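# Remove stained block from upright row and close gap

## Task

Lift the block with the yellowish-brown stain out of the line of blocks standing on their edges, and set it down lying flat on an empty part of the bench, well clear of that line. Then push the remaining grey blocks together so each stands with its face against its neighbour's, leaving no gap where the stained block was.

## Robot and tools

Robot: two arms, left_arm (base near x -0.010, y +0.347, z +0.046 m) carrying a five-finger left hand, and right_arm (base near +0.043, -0.274, +0.030 m) carrying a right hand. A camera stand sits behind the arms. Cameras: cam_high, cam_low, cam_left_wrist, cam_right_wrist, each 672x504.

Scene frame: origin at table-top height, halfway between the nominal arm bases; +z up, +x out across the table, +y toward left_arm. Arm names do not match left/right in images. Reported positions are in metres in this frame and may be off by a few cm.

Hand point: a point fixed to the palm, 0.05 m in front of it and 0.15 m from the wrist flange along the fingers. Its +z runs along straight fingers, +y out of the palm. On the right hand +x points away from the thumb; on the left hand +x points toward the thumb. Straight fingers extend 0.06-0.07 m past the point, 0.06 m behind it along -y. A wrist bracket on the little-finger side can strike objects.

Row layout (used by execute_actions and move): exactly 28 numbers, each in [-1, 1], always for both arms. Order: left_arm dx, dy, dz, rx, ry, rz; left hand little, ring, middle, index, thumb_bend, thumb_turn, force_limit, speed; then the same 14 for right_arm. The six pose numbers are offsets, not poses: they are measured from that arm's Hand target as it stood when the action or move began, along scene-frame axes, with rotation about the Hand target position. Scale: 1.0 = 0.6 m for dx, dy, dz and 180 degrees for rx, ry, rz, which form a single rotation vector. Rows within one action all count from the same start, not from each other; repeating an offset in a new action moves further. All six zeros asks the arm to return to its current Hand target. The controller limits commanded orientation to 40 degrees from the measured one each step.

Hand numbers are absolute targets, not offsets: for fingers and thumb_bend, +1 straight/open, -1 curled; thumb_turn +1 beside the palm, -1 across in front of it. force_limit runs -1 to +1 for roughly 0 to 10 N at the fingertip (0 to 15 N on the two thumb motors); speed runs from near-stop at -1 to full at +0.48 and above. No value means 'keep as is': to leave a hand alone, resend the eight hand numbers of the last row actually executed for it (or, if none yet, its hand_measured plus hand_force_limit and hand_speed). A motor only starts when its target shifts by at least 0.002. For a gentle grasp close with speed at -0.94 or below. With the thumb turned in, the hand grips items about 0.035-0.065 m thick.

Tools:
- execute_actions(actions, cameras): actions is a list of actions; each action is a list of up to 15 rows, one per 1/30 s step, and a short list repeats its final row to fill 15 steps. Images come back only for an empty actions list or if cameras names them (["all"], a list of names, or []).
- move(target, speed, blend, blocking, cameras): target is one 28-number row or up to 15 rows, every row an offset from the same starting Hand targets. speed is the path top speed in m/s (0.002-4.3, default 0.25; turning up to twice that in rad/s), one value or one per row. blend in metres rounds corners between rows; 0 stops at each. blocking=false returns after about 0.5 s while motion continues. Paths do not avoid obstacles or the other arm; keep paths away from an arm's own base. Moves cap at 10 s.
- wait(seconds 0-10, cameras): let time pass holding commands.
- stop(cameras): brake a running move.
- zoom_image(camera, region [x0,y0,x1,y1] in pixels, at most 504 by 504): closer look at the latest image of that camera.
- show_instructions(): shows the reference pages.
- finished_scene(scene=1): ends the scene irreversibly.

Results: per arm end_effector_position, end_effector_quat_wxyz, Hand target (basis for the next offsets), joint positions/velocities/torques, motor temperatures; per hand hand_measured, hand_stopped_by (moving, target, force, stalled, fault), hand_load_n (positive when pushed open; near 0 after a lost grip), hand_force_limit, hand_speed. A move adds a 'move:' line with an ending such as done, off_target, moving, held or fault, plus limits (paced = clipped, held = steps withheld). Arms often rest 1-3 cm (sometimes 5 cm) below target from sag; that is not contact. If short, send the missing distance as an offset.

Cautions: nothing may fall off or be left off the table. Avoid fast impacts, pressing far past contact, dropping or releasing moving blocks, and hitting fixed objects. Never let the arms or hands collide or one hand grip the other. Don't overload fingers with hard pushes, twists or swung loads. Holding loads or straining at unreachable poses heats motors: a MOTOR HOT line appears near 85 °C and at 100 °C the arm faults and drops. Loose objects may occasionally get nudged by outside disturbances.

Each tool is called after ">>>" in YAML: its name, and indented under it one key for each argument.

Reference images:

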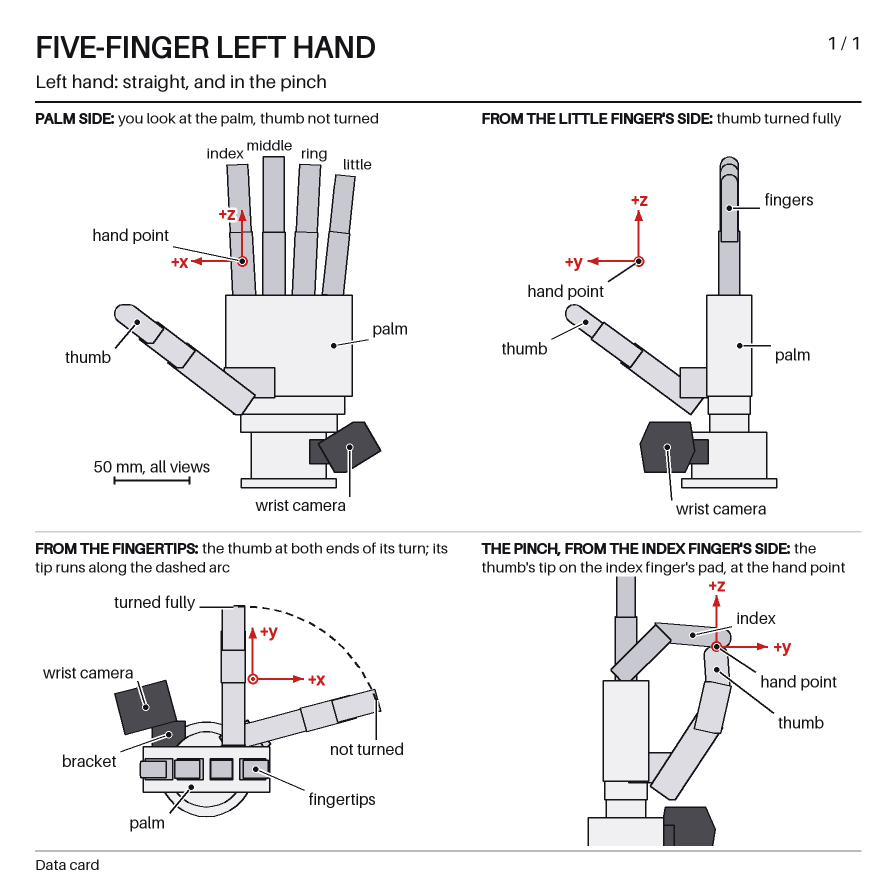

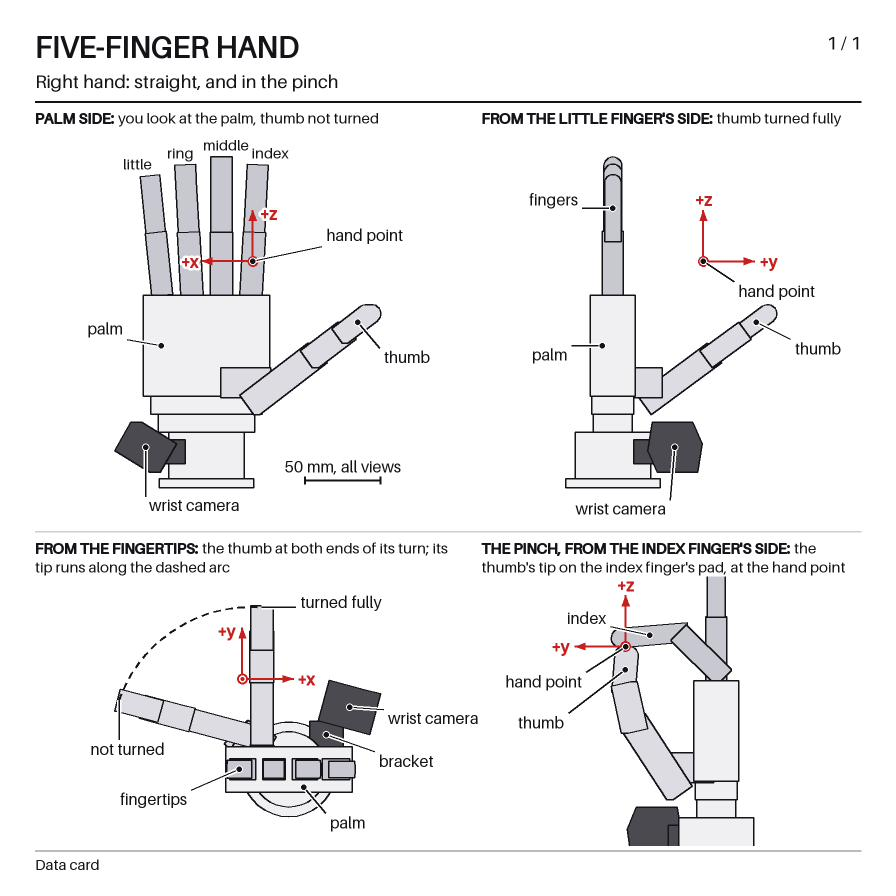

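## Session

>>> execute_actions:
  actions: []

Scene clock: 0.00 s.
left_arm: end_effector_position=(+0.2802, +0.1840, +0.0987) hand_measured=(+1.000, +1.000, +1.000, +1.000, +1.000, +1.000) hand_load_n=(+0.0, +0.0, +0.0, +0.0, +0.0, +0.0) hand_stopped_by=(target, target, target, target, target, target) hand_force_limit=0.00 hand_speed=-0.80 end_effector_quat_wxyz=(+0.157, -0.399, +0.764, -0.483) | right_arm: end_effector_position=(+0.5598, +0.0632, +0.2838) hand_measured=(+1.000, +1.000, +1.000, +1.000, +1.000, +1.000) hand_load_n=(+0.0, +0.0, +0.0, +0.0, +0.0, +0.0) hand_stopped_by=(target, target, target, target, target, target) hand_force_limit=0.00 hand_speed=-0.80 end_effector_quat_wxyz=(+0.051, +0.886, +0.316, +0.335)
Joint positions: left_arm=[-0.178 0.975 0.275 0.101 0.537 0.168] | right_arm=[0.809 1.642 1.539 -0.866 0.364 -1.586]
Joint velocities: within noise
Joint torques (N m): no reading
Motor temperatures (°C): left_arm=[27 31 25 24 28 25] | right_arm=[27 28 24 27 26 24]
Heat: left arm: hottest shoulder 31 °C; right arm: hottest shoulder 28 °C.
Hand target: left_arm +0.2893, +0.1826, +0.1082; +0.165, -0.394, +0.761, -0.489 | right_arm +0.5643, +0.0677, +0.2996; +0.044, +0.883, +0.311, +0.350

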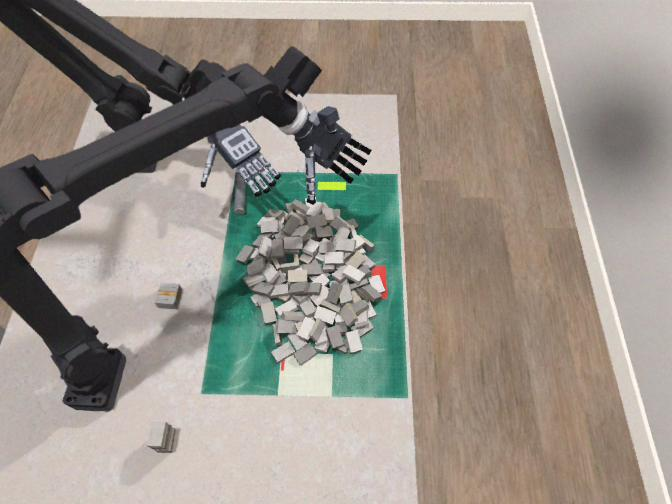

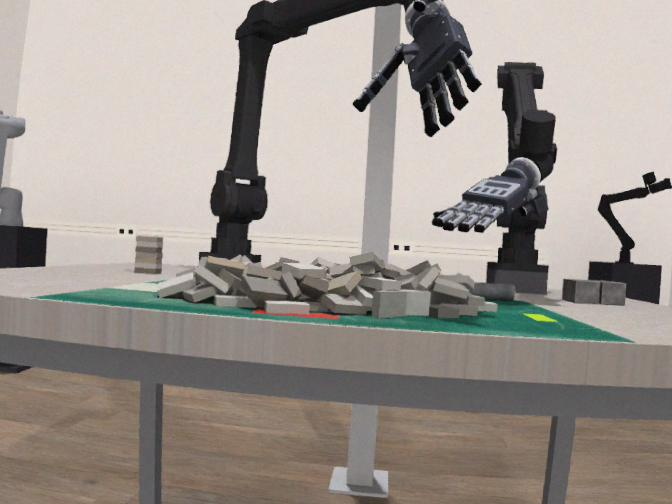

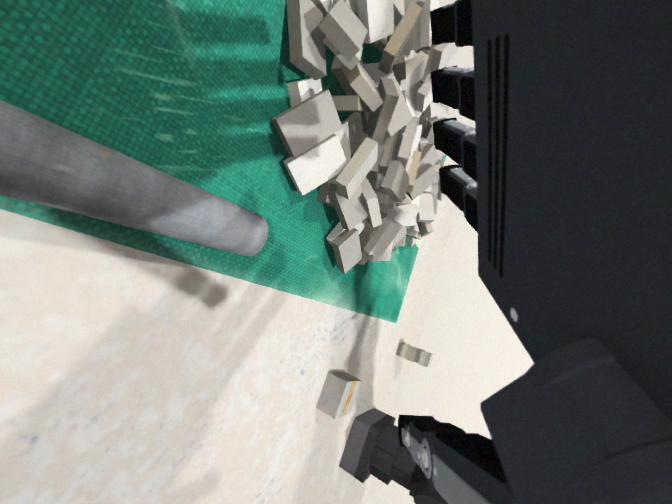

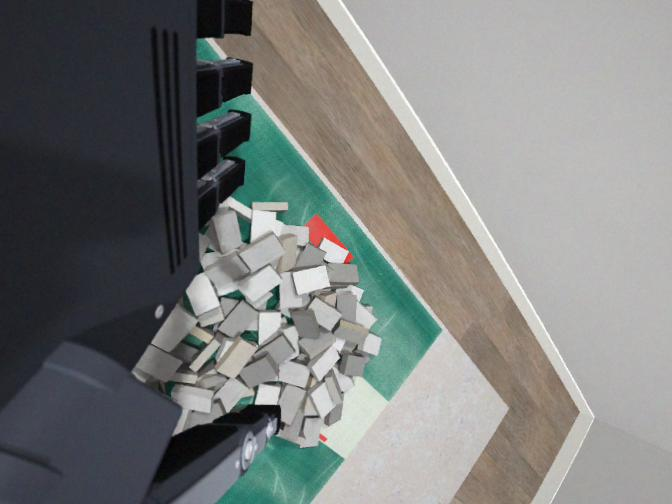

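>>> zoom_image:
  camera: "cam_high"
  region: [138, 270, 198, 320]

>>> zoom_image:
  camera: "cam_high"
  region: [130, 410, 200, 465]

>>> zoom_image:
  camera: "cam_low"
  region: [540, 260, 660, 320]

>>> zoom_image:
  camera: "cam_left_wrist"
  region: [280, 320, 460, 460]

>>> zoom_image:
  camera: "cam_high"
  region: [180, 170, 420, 400]

Scaled by 8.400 from the camera's 672x504 image, which has a finer 960x720 frame.

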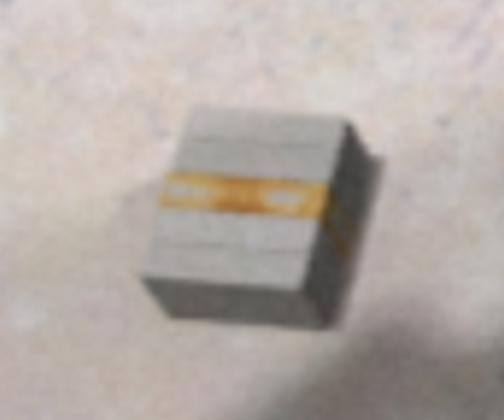

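Scaled by 7.200 from the camera's 672x504 image, which has a finer 960x720 frame.

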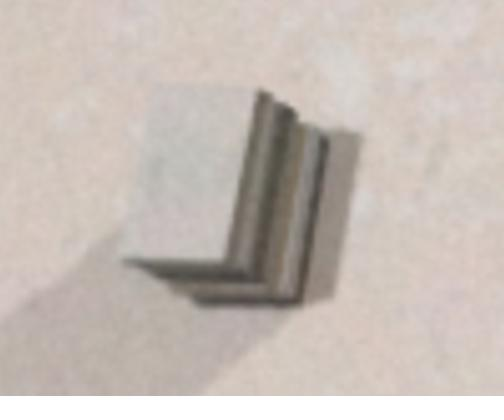

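Scaled by 4.200 from the camera's 672x504 image, which has a finer 960x720 frame.

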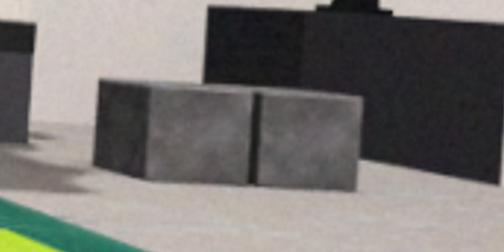

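Scaled by 2.800 from the camera's 672x504 image, which has a finer 960x720 frame.

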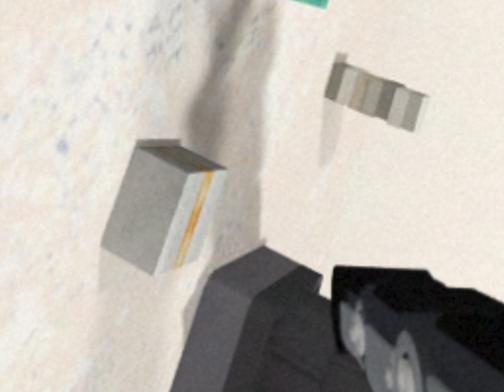

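Scaled by 2.100 from the camera's 672x504 image, which has a finer 960x720 frame.

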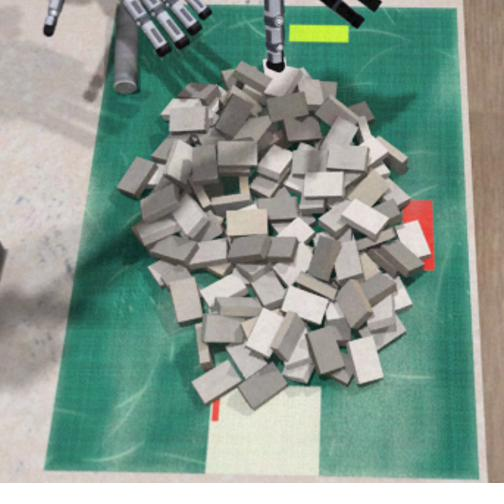

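>>> zoom_image:
  camera: "cam_high"
  region: [60, 60, 260, 210]

>>> zoom_image:
  camera: "cam_low"
  region: [400, 220, 672, 424]

>>> zoom_image:
  camera: "cam_low"
  region: [100, 200, 400, 350]

>>> zoom_image:
  camera: "cam_left_wrist"
  region: [320, 360, 370, 430]

Scaled by 2.520 from the camera's 672x504 image, which has a finer 960x720 frame.

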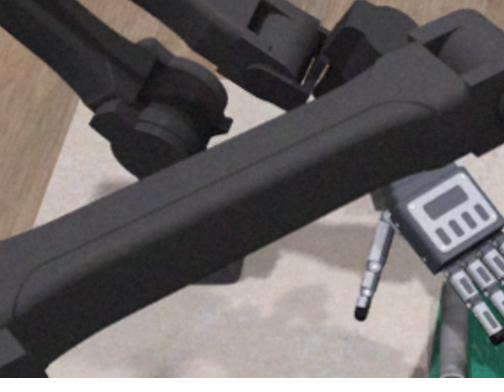

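Scaled by 1.853 from the camera's 672x504 image, which has a finer 960x720 frame.

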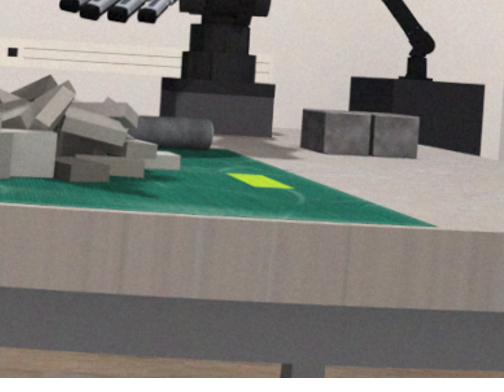

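Scaled by 1.680 from the camera's 672x504 image, which has a finer 960x720 frame.

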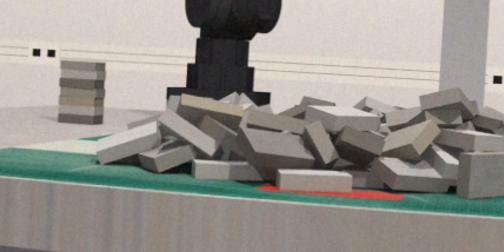

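Scaled by 7.200 from the camera's 672x504 image, which has a finer 960x720 frame.

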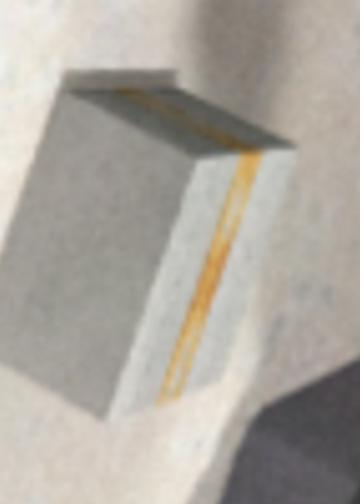

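>>> zoom_image:
  camera: "cam_high"
  region: [0, 160, 200, 460]

>>> zoom_image:
  camera: "cam_high"
  region: [180, 20, 440, 240]

Scaled by 1.680 from the camera's 672x504 image, which has a finer 960x720 frame.

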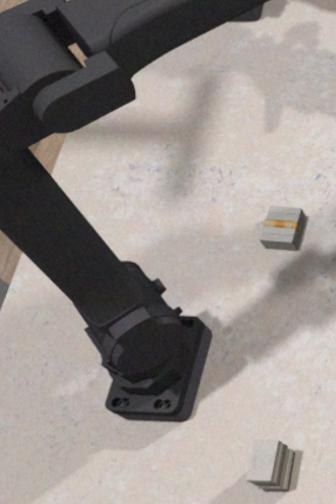

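Scaled by 1.938 from the camera's 672x504 image, which has a finer 960x720 frame.

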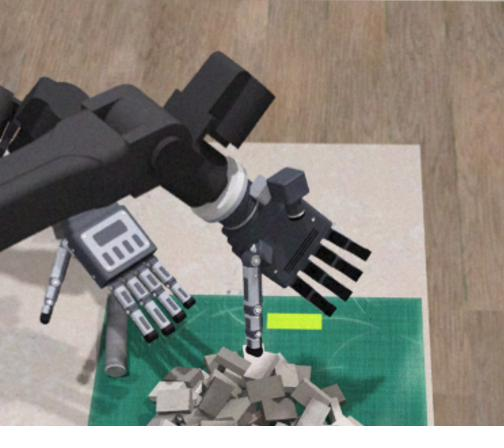

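>>> zoom_image:
  camera: "cam_high"
  region: [0, 0, 340, 255]

>>> zoom_image:
  camera: "cam_high"
  region: [0, 250, 200, 400]

Scaled by 1.482 from the camera's 672x504 image, which has a finer 960x720 frame.

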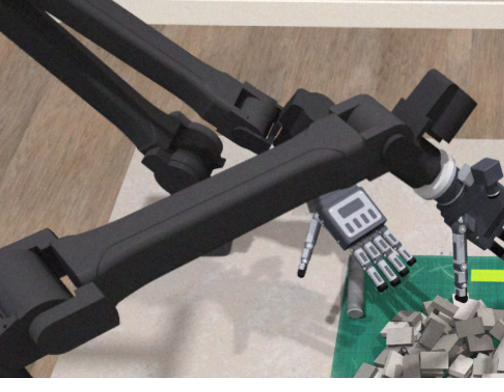

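Scaled by 2.520 from the camera's 672x504 image, which has a finer 960x720 frame.

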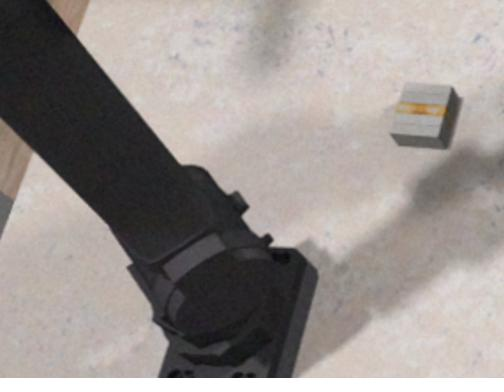

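>>> move:
  target: [0,0,0,0,0,0,1,1,1,1,1,1,0,-0.8,-0.24,-0.78,0,0,0,-0.293,1,1,1,1,1,1,0,-0.8]
  speed: 0.3
  cameras: ["cam_high", "cam_low", "cam_left_wrist"]

Scene clock: 32.27 s.
left_arm: end_effector_position=(+0.2802, +0.1840, +0.0987) hand_measured=(+1.000, +1.000, +1.000, +1.000, +1.000, +1.000) hand_load_n=(+0.0, +0.0, +0.0, +0.0, +0.0, +0.0) hand_stopped_by=(target, target, target, target, target, target) hand_force_limit=0.00 hand_speed=-0.80 end_effector_quat_wxyz=(+0.157, -0.399, +0.764, -0.483) | right_arm: end_effector_position=(+0.4223, -0.3952, +0.2956) hand_measured=(+1.000, +1.000, +1.000, +1.000, +1.000, +1.000) hand_load_n=(+0.0, +0.0, +0.0, +0.0, +0.0, +0.0) hand_stopped_by=(target, target, target, target, target, target) hand_force_limit=0.00 hand_speed=-0.80 end_effector_quat_wxyz=(+0.194, +0.932, -0.111, +0.287)
Joint positions: left_arm=[-0.178 0.975 0.275 0.101 0.537 0.168] | right_arm=[0.065 1.093 1.036 -0.956 0.46 -1.428]
Joint torques (N m): left_arm=[1.96 -2.2 8.42 1.32 0.21 0.1] | right_arm=[-1.73 -6.83 9.09 1.26 0.2 -0.05]
Heat: left arm: hottest shoulder 31 °C; right arm: hottest shoulder 29 °C.
Hand target: left_arm +0.2893, +0.1826, +0.1082; +0.165, -0.394, +0.761, -0.489 | right_arm +0.4204, -0.4003, +0.2996; +0.195, +0.929, -0.113, +0.294
Off the commanded pose: left_arm 0.013 m, 1 deg | right_arm 0.007 m, 1 deg.
move: off_target (left_arm)
Images, in order (width x height): cam_high 672x504, cam_low 672x504, cam_left_wrist 672x504.

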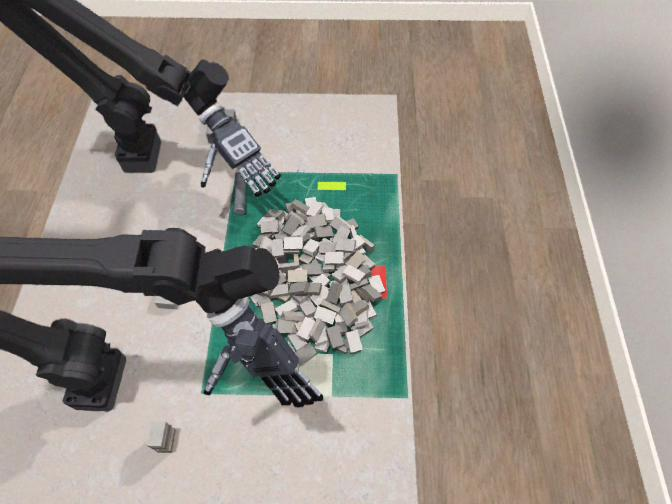

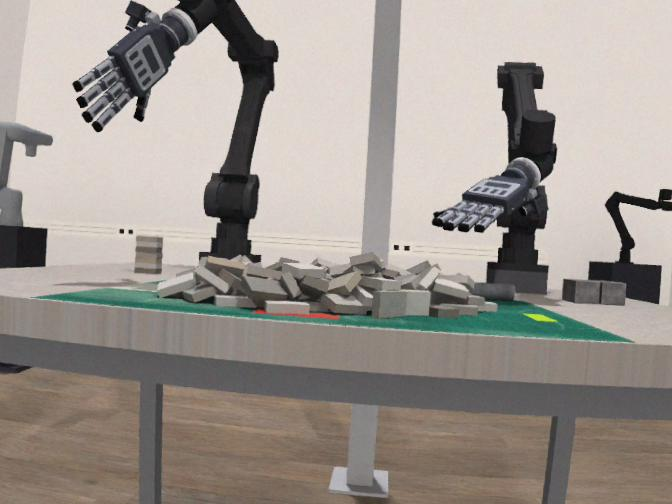

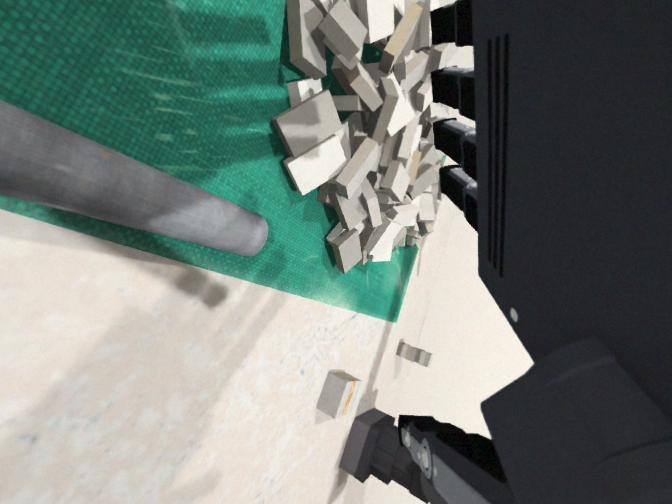

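>>> zoom_image:
  camera: "cam_high"
  region: [190, 290, 340, 420]

>>> zoom_image:
  camera: "cam_high"
  region: [90, 50, 300, 230]

Scaled by 3.360 from the camera's 672x504 image, which has a finer 960x720 frame.

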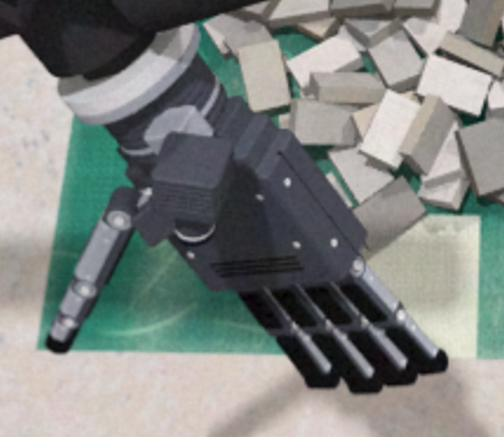

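Scaled by 2.400 from the camera's 672x504 image, which has a finer 960x720 frame.

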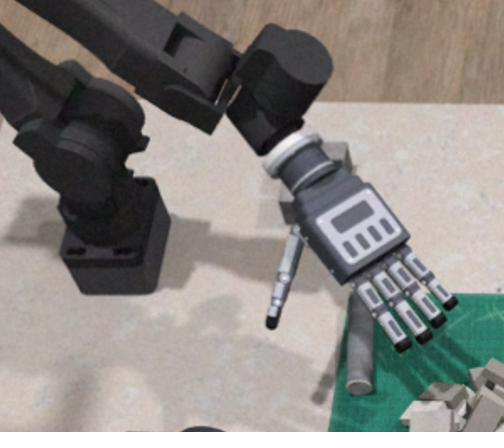

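>>> move:
  target: [-0.2238,-0.471,0.07,0.0684,0.0804,0.2575,1,1,1,0.3,1,-1,0,-0.5,-0.2,-0.3,0,0,0,-0.175,1,1,1,1,1,1,0,-0.8]
  speed: 0.25
  cameras: ["cam_high", "cam_low", "cam_left_wrist"]

Scene clock: 41.13 s.
left_arm: end_effector_position=(+0.1555, -0.0816, +0.1432) hand_measured=(+1.000, +1.000, +1.000, +0.300, +1.000, -1.000) hand_load_n=(+0.0, +0.0, +0.0, +0.0, +0.0, +0.0) hand_stopped_by=(target, target, target, target, target, target) hand_force_limit=0.00 hand_speed=-0.50 end_effector_quat_wxyz=(-0.296, +0.693, -0.610, +0.243) | right_arm: end_effector_position=(+0.2945, -0.5715, +0.2929) hand_measured=(+1.000, +1.000, +1.000, +1.000, +1.000, +1.000) hand_load_n=(+0.0, +0.0, -0.5, +0.0, +0.0, +0.0) hand_stopped_by=(target, target, target, target, target, target) hand_force_limit=0.00 hand_speed=-0.80 end_effector_quat_wxyz=(+0.264, +0.867, -0.359, +0.222)
Joint positions: left_arm=[-1.434 1.528 1.095 -1.135 -0.786 -1.532] | right_arm=[-0.486 1.068 1.012 -0.959 0.459 -1.43]
Joint torques (N m): left_arm=[1.03 -7.77 10.21 -0.17 -0.52 -0.03] | right_arm=[-1.67 -4.19 11.48 1.63 0.18 -0.11]
Heat: left arm: hottest shoulder 31 °C; right arm: hottest shoulder 29 °C.
Hand target: left_arm +0.1550, -0.0999, +0.1500; -0.289, +0.698, -0.606, +0.251 | right_arm +0.3004, -0.5802, +0.2996; +0.267, +0.863, -0.361, +0.230
Off the commanded pose: left_arm 0.020 m, 1 deg | right_arm 0.013 m, 1 deg.
move: off_target (left_arm, right_arm)
Images, in order (width x height): cam_high 672x504, cam_low 672x504, cam_left_wrist 672x504.

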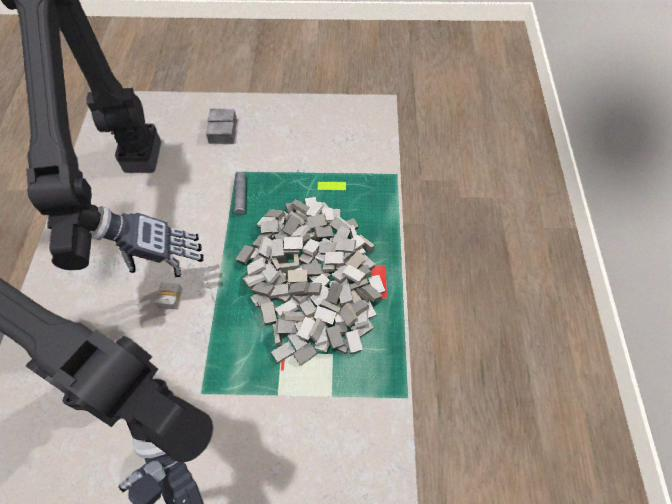

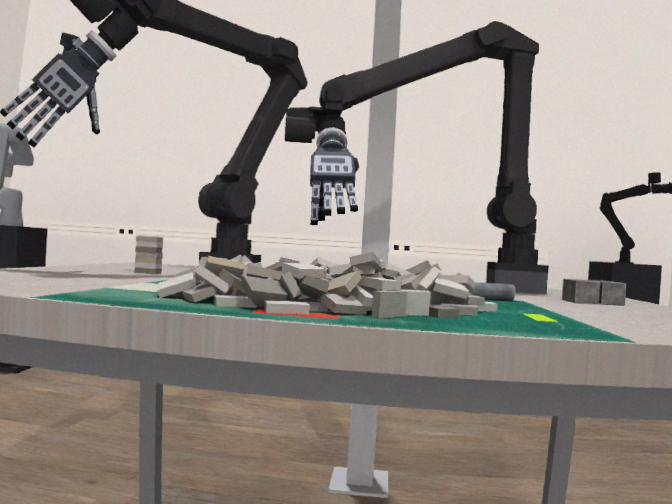

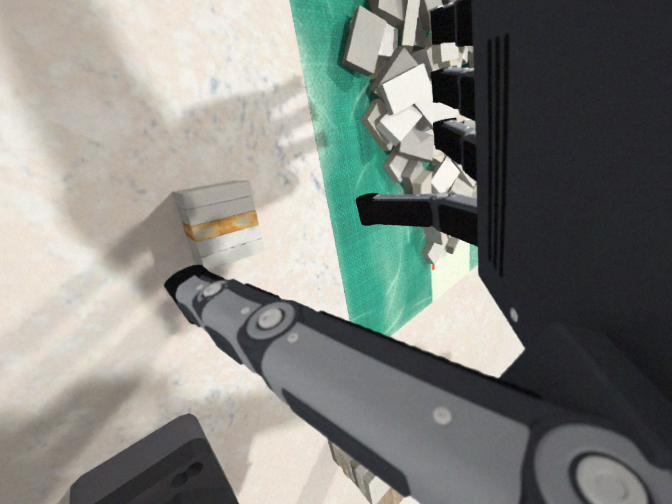

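>>> zoom_image:
  camera: "cam_high"
  region: [90, 200, 230, 320]

>>> zoom_image:
  camera: "cam_left_wrist"
  region: [140, 150, 420, 330]

Scaled by 3.600 from the camera's 672x504 image, which has a finer 960x720 frame.

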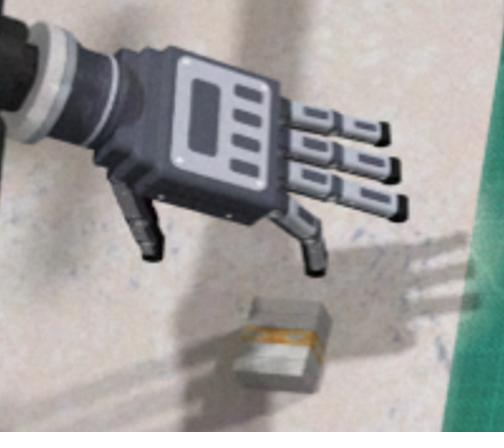

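Scaled by 1.800 from the camera's 672x504 image, which has a finer 960x720 frame.

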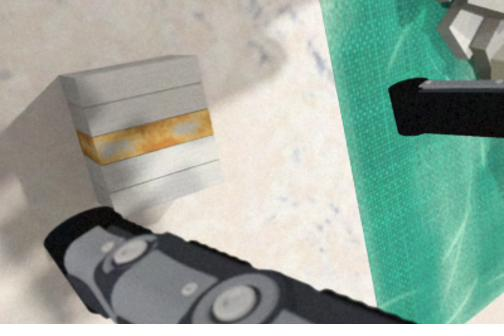

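>>> move:
  target: [0.02,-0.0288,-0.125,0,0,0,1,1,1,0.3,1,-1,0,-0.5,0,0,0,0,0,0,1,1,1,1,1,1,0,-0.8]
  speed: 0.15
  cameras: ["cam_high", "cam_low", "cam_left_wrist"]

>>> zoom_image:
  camera: "cam_high"
  region: [100, 220, 220, 330]

>>> zoom_image:
  camera: "cam_left_wrist"
  region: [140, 150, 420, 330]

>>> zoom_image:
  camera: "cam_low"
  region: [250, 160, 430, 290]

Scene clock: 46.07 s.
left_arm: end_effector_position=(+0.1634, -0.1192, +0.0850) hand_measured=(+1.000, +1.000, +1.000, +0.300, +1.000, -1.000) hand_load_n=(+0.0, +0.0, -0.5, +0.0, +0.0, +0.0) hand_stopped_by=(target, target, target, target, target, target) hand_force_limit=0.00 hand_speed=-0.50 end_effector_quat_wxyz=(-0.283, +0.700, -0.603, +0.258) | right_arm: end_effector_position=(+0.2945, -0.5715, +0.2929) hand_measured=(+1.000, +1.000, +1.000, +1.000, +1.000, +1.000) hand_load_n=(+0.0, +0.0, +0.0, -0.5, +0.0, +0.0) hand_stopped_by=(target, target, target, target, target, target) hand_force_limit=0.00 hand_speed=-0.80 end_effector_quat_wxyz=(+0.264, +0.867, -0.359, +0.222)
Joint positions: left_arm=[-1.43 1.672 1.095 -0.947 -0.786 -1.532] | right_arm=[-0.486 1.068 1.012 -0.959 0.459 -1.43]
Joint torques (N m): left_arm=[2.73 -10.23 6.15 0.39 -0.49 0.18] | right_arm=[-1.79 -3.78 11.22 1.63 0.23 -0.1]
Heat: left arm: hottest shoulder 31 °C; right arm: hottest shoulder 29 °C.
Hand target: left_arm +0.1669, -0.1173, +0.0751; -0.289, +0.697, -0.606, +0.251 | right_arm +0.3004, -0.5802, +0.2996; +0.267, +0.863, -0.361, +0.230
Off the commanded pose: left_arm 0.011 m, 1 deg | right_arm 0.013 m, 1 deg.
move: off_target (left_arm, right_arm)
Images, in order (width x height): cam_high 672x504, cam_low 672x504, cam_left_wrist 672x504.

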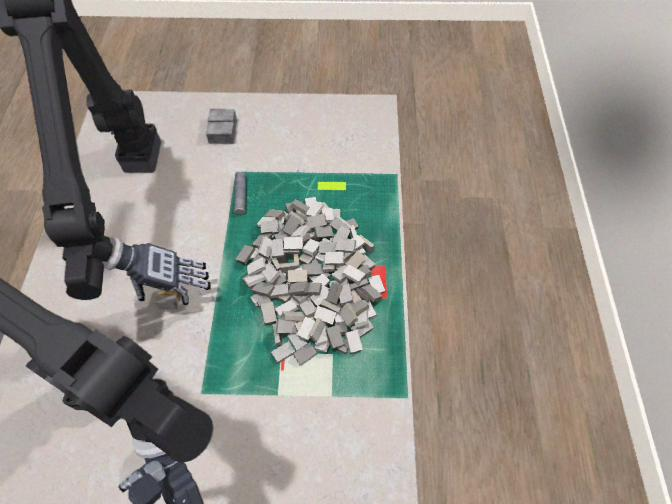

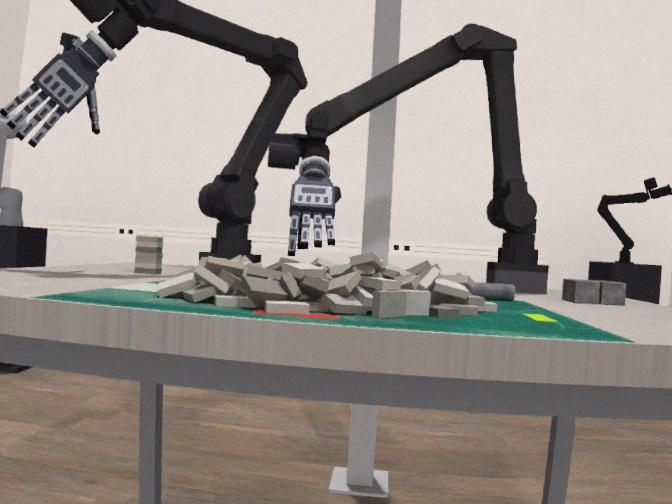

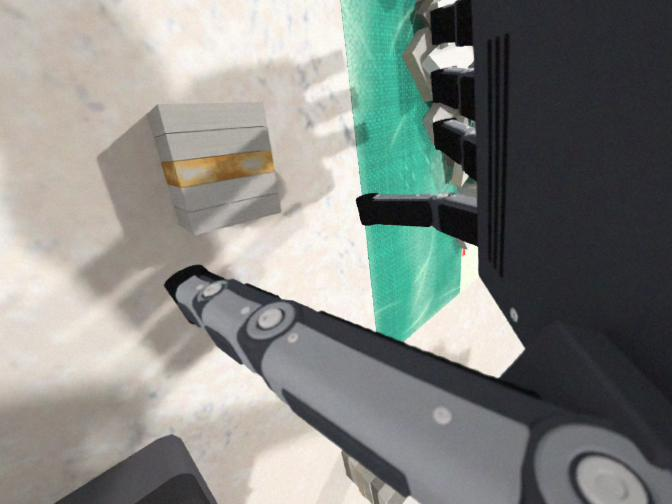

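Scaled by 4.200 from the camera's 672x504 image, which has a finer 960x720 frame.

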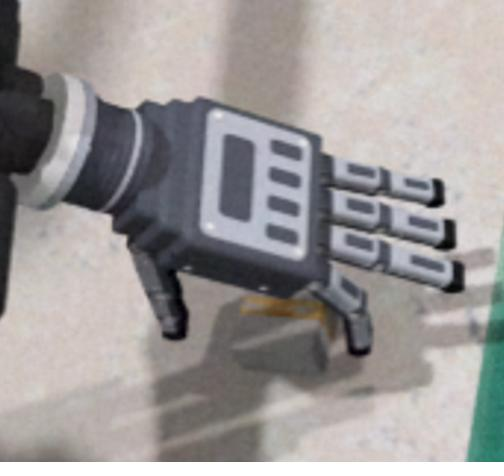

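Scaled by 1.800 from the camera's 672x504 image, which has a finer 960x720 frame.

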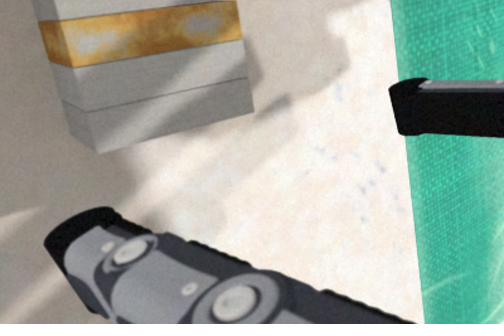

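Scaled by 2.800 from the camera's 672x504 image, which has a finer 960x720 frame.

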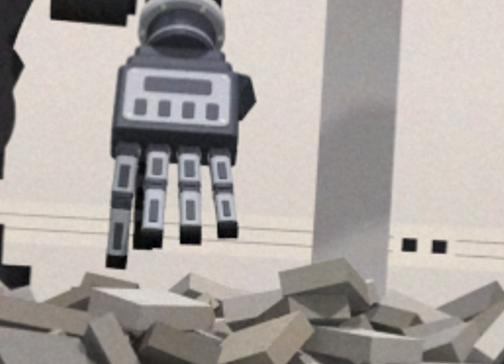

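>>> move:
  target: [0.005,0.0485,-0.02,0,0,0,1,1,1,0.3,1,-1,0,-0.5,0,0,0,0,0,0,1,1,1,1,1,1,0,-0.8]
  speed: 0.15
  cameras: ["cam_high", "cam_low", "cam_left_wrist"]

>>> zoom_image:
  camera: "cam_high"
  region: [100, 220, 220, 330]

>>> zoom_image:
  camera: "cam_left_wrist"
  region: [140, 150, 420, 330]

Scene clock: 49.27 s.
left_arm: end_effector_position=(+0.1672, -0.0879, +0.0561) hand_measured=(+1.000, +1.000, +1.000, +0.300, +1.000, -1.000) hand_load_n=(+0.0, +0.0, +0.0, +0.0, +0.0, +0.0) hand_stopped_by=(target, target, target, target, target, target) hand_force_limit=0.00 hand_speed=-0.50 end_effector_quat_wxyz=(-0.294, +0.696, -0.607, +0.246) | right_arm: end_effector_position=(+0.2945, -0.5715, +0.2929) hand_measured=(+1.000, +1.000, +1.000, +1.000, +1.000, +1.000) hand_load_n=(+0.5, +0.0, +0.0, +0.0, +0.0, +0.0) hand_stopped_by=(target, target, target, target, target, target) hand_force_limit=0.00 hand_speed=-0.80 end_effector_quat_wxyz=(+0.264, +0.867, -0.359, +0.222)
Joint positions: left_arm=[-1.41 1.667 0.998 -0.873 -0.786 -1.507] | right_arm=[-0.486 1.068 1.012 -0.959 0.459 -1.43]
Joint torques (N m): left_arm=[2.08 -12.75 5.6 0.57 -0.5 0.18] | right_arm=[-1.9 -4.19 11.23 1.72 0.2 -0.09]
Heat: left arm: hottest shoulder 31 °C; right arm: hottest shoulder 29 °C.
Hand target: left_arm +0.1701, -0.0882, +0.0631; -0.289, +0.698, -0.606, +0.251 | right_arm +0.3004, -0.5802, +0.2996; +0.267, +0.863, -0.361, +0.230
Off the commanded pose: left_arm 0.008 m, 1 deg | right_arm 0.013 m, 1 deg.
move: off_target (right_arm)
Images, in order (width x height): cam_high 672x504, cam_low 672x504, cam_left_wrist 672x504.

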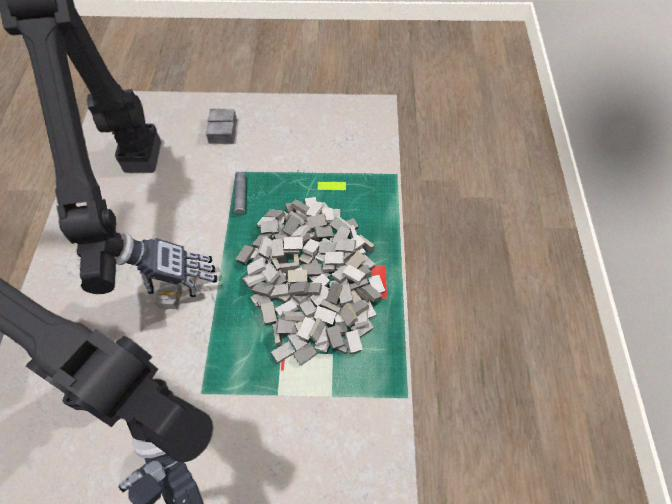

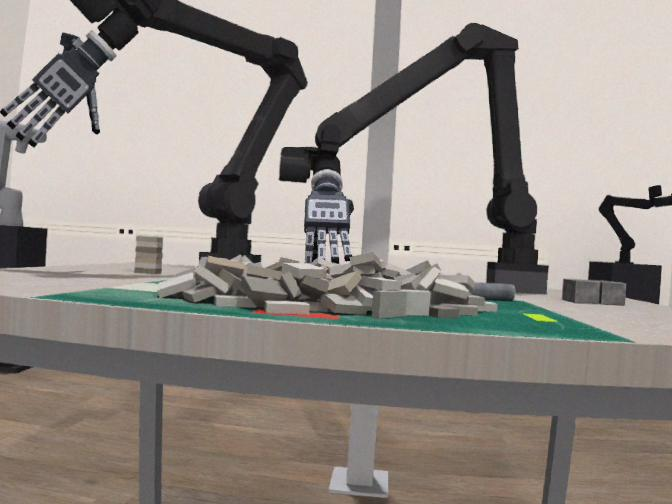

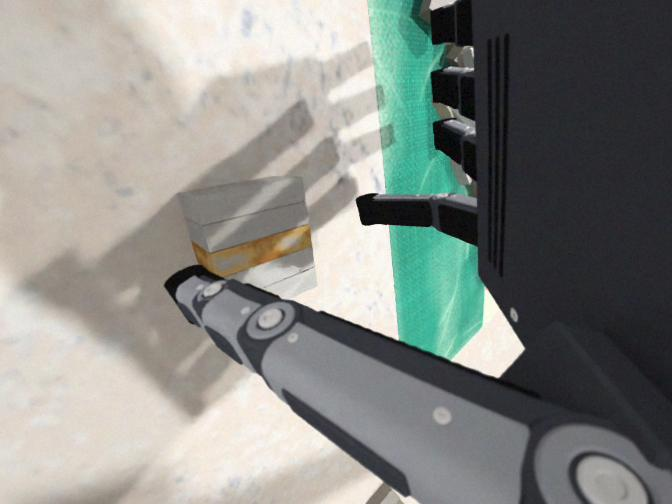

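Scaled by 4.200 from the camera's 672x504 image, which has a finer 960x720 frame.

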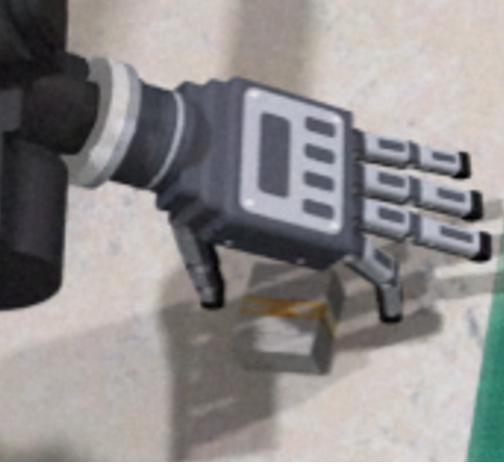

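Scaled by 1.800 from the camera's 672x504 image, which has a finer 960x720 frame.

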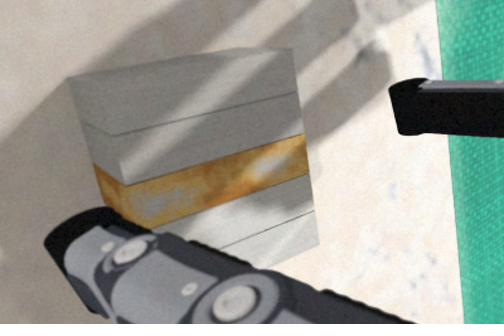

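>>> move:
  target: [0.0,0.0,-0.025,0,0,0,1,1,1,0.3,1,-1,0,-0.5,0,0,0,0,0,0,1,1,1,1,1,1,0,-0.8]
  speed: 0.1
  cameras: ["cam_high", "cam_low", "cam_left_wrist"]

>>> zoom_image:
  camera: "cam_high"
  region: [100, 220, 220, 330]

>>> zoom_image:
  camera: "cam_left_wrist"
  region: [140, 150, 420, 330]

Scene clock: 53.47 s.
left_arm: end_effector_position=(+0.1677, -0.0912, +0.0529) hand_measured=(+1.000, +1.000, +1.000, +0.300, +1.000, -1.000) hand_load_n=(+0.0, +0.0, +0.0, +0.0, +0.0, +0.0) hand_stopped_by=(target, target, target, target, target, target) hand_force_limit=0.00 hand_speed=-0.50 end_effector_quat_wxyz=(-0.286, +0.699, -0.603, +0.255) | right_arm: end_effector_position=(+0.2945, -0.5715, +0.2929) hand_measured=(+1.000, +1.000, +1.000, +1.000, +1.000, +1.000) hand_load_n=(+0.5, +0.0, +0.0, +0.0, +0.0, +0.0) hand_stopped_by=(target, target, target, target, target, target) hand_force_limit=0.00 hand_speed=-0.80 end_effector_quat_wxyz=(+0.264, +0.867, -0.359, +0.222)
Joint positions: left_arm=[-1.41 1.667 0.984 -0.832 -0.785 -1.507] | right_arm=[-0.486 1.068 1.012 -0.959 0.459 -1.43]
Joint torques (N m): left_arm=[2.61 -10.93 5.42 0.53 -0.53 0.22] | right_arm=[-1.79 -4.42 11.47 1.44 0.17 -0.09]
Heat: left arm: hottest shoulder 31 °C; right arm: hottest shoulder 29 °C.
Hand target: left_arm +0.1700, -0.0883, +0.0481; -0.289, +0.698, -0.606, +0.251 | right_arm +0.3004, -0.5802, +0.2996; +0.267, +0.863, -0.361, +0.230
Off the commanded pose: left_arm 0.006 m, 1 deg | right_arm 0.013 m, 1 deg.
move: off_target (right_arm)
Images, in order (width x height): cam_high 672x504, cam_low 672x504, cam_left_wrist 672x504.

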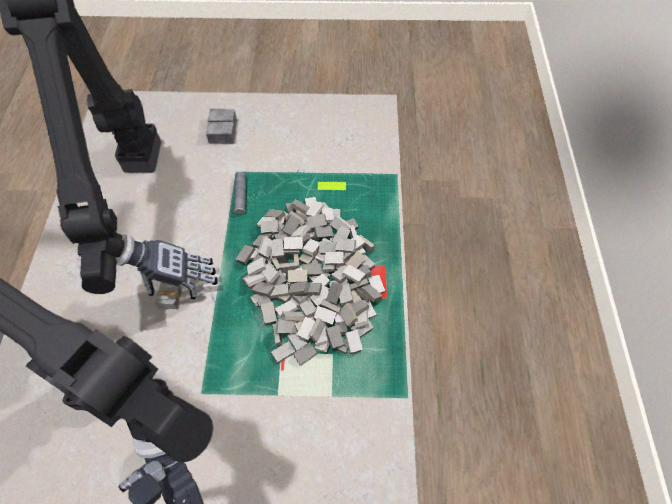

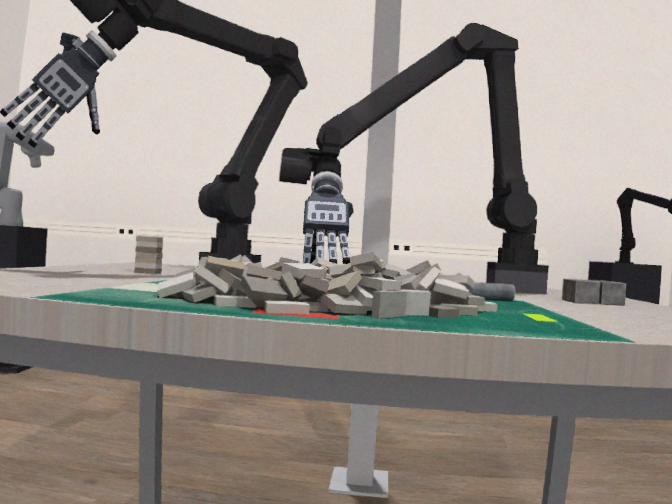

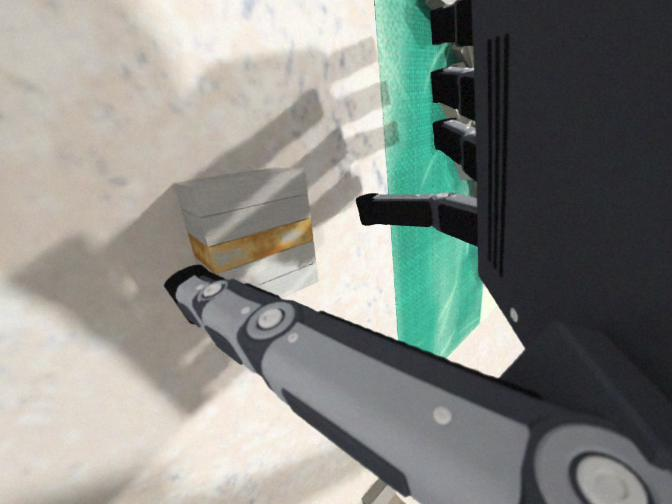

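Scaled by 4.200 from the camera's 672x504 image, which has a finer 960x720 frame.

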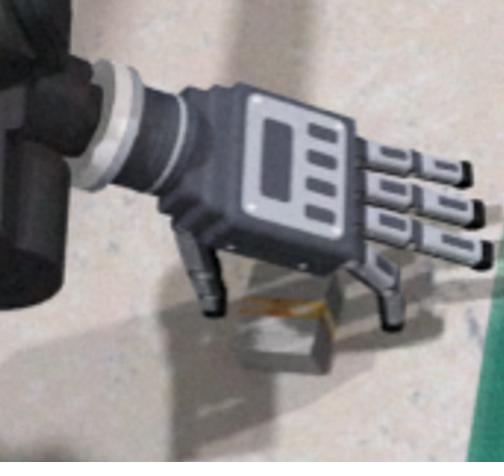

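Scaled by 1.800 from the camera's 672x504 image, which has a finer 960x720 frame.

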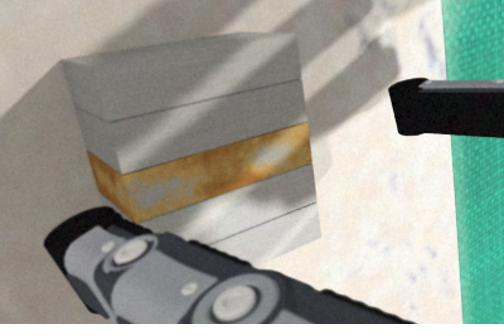

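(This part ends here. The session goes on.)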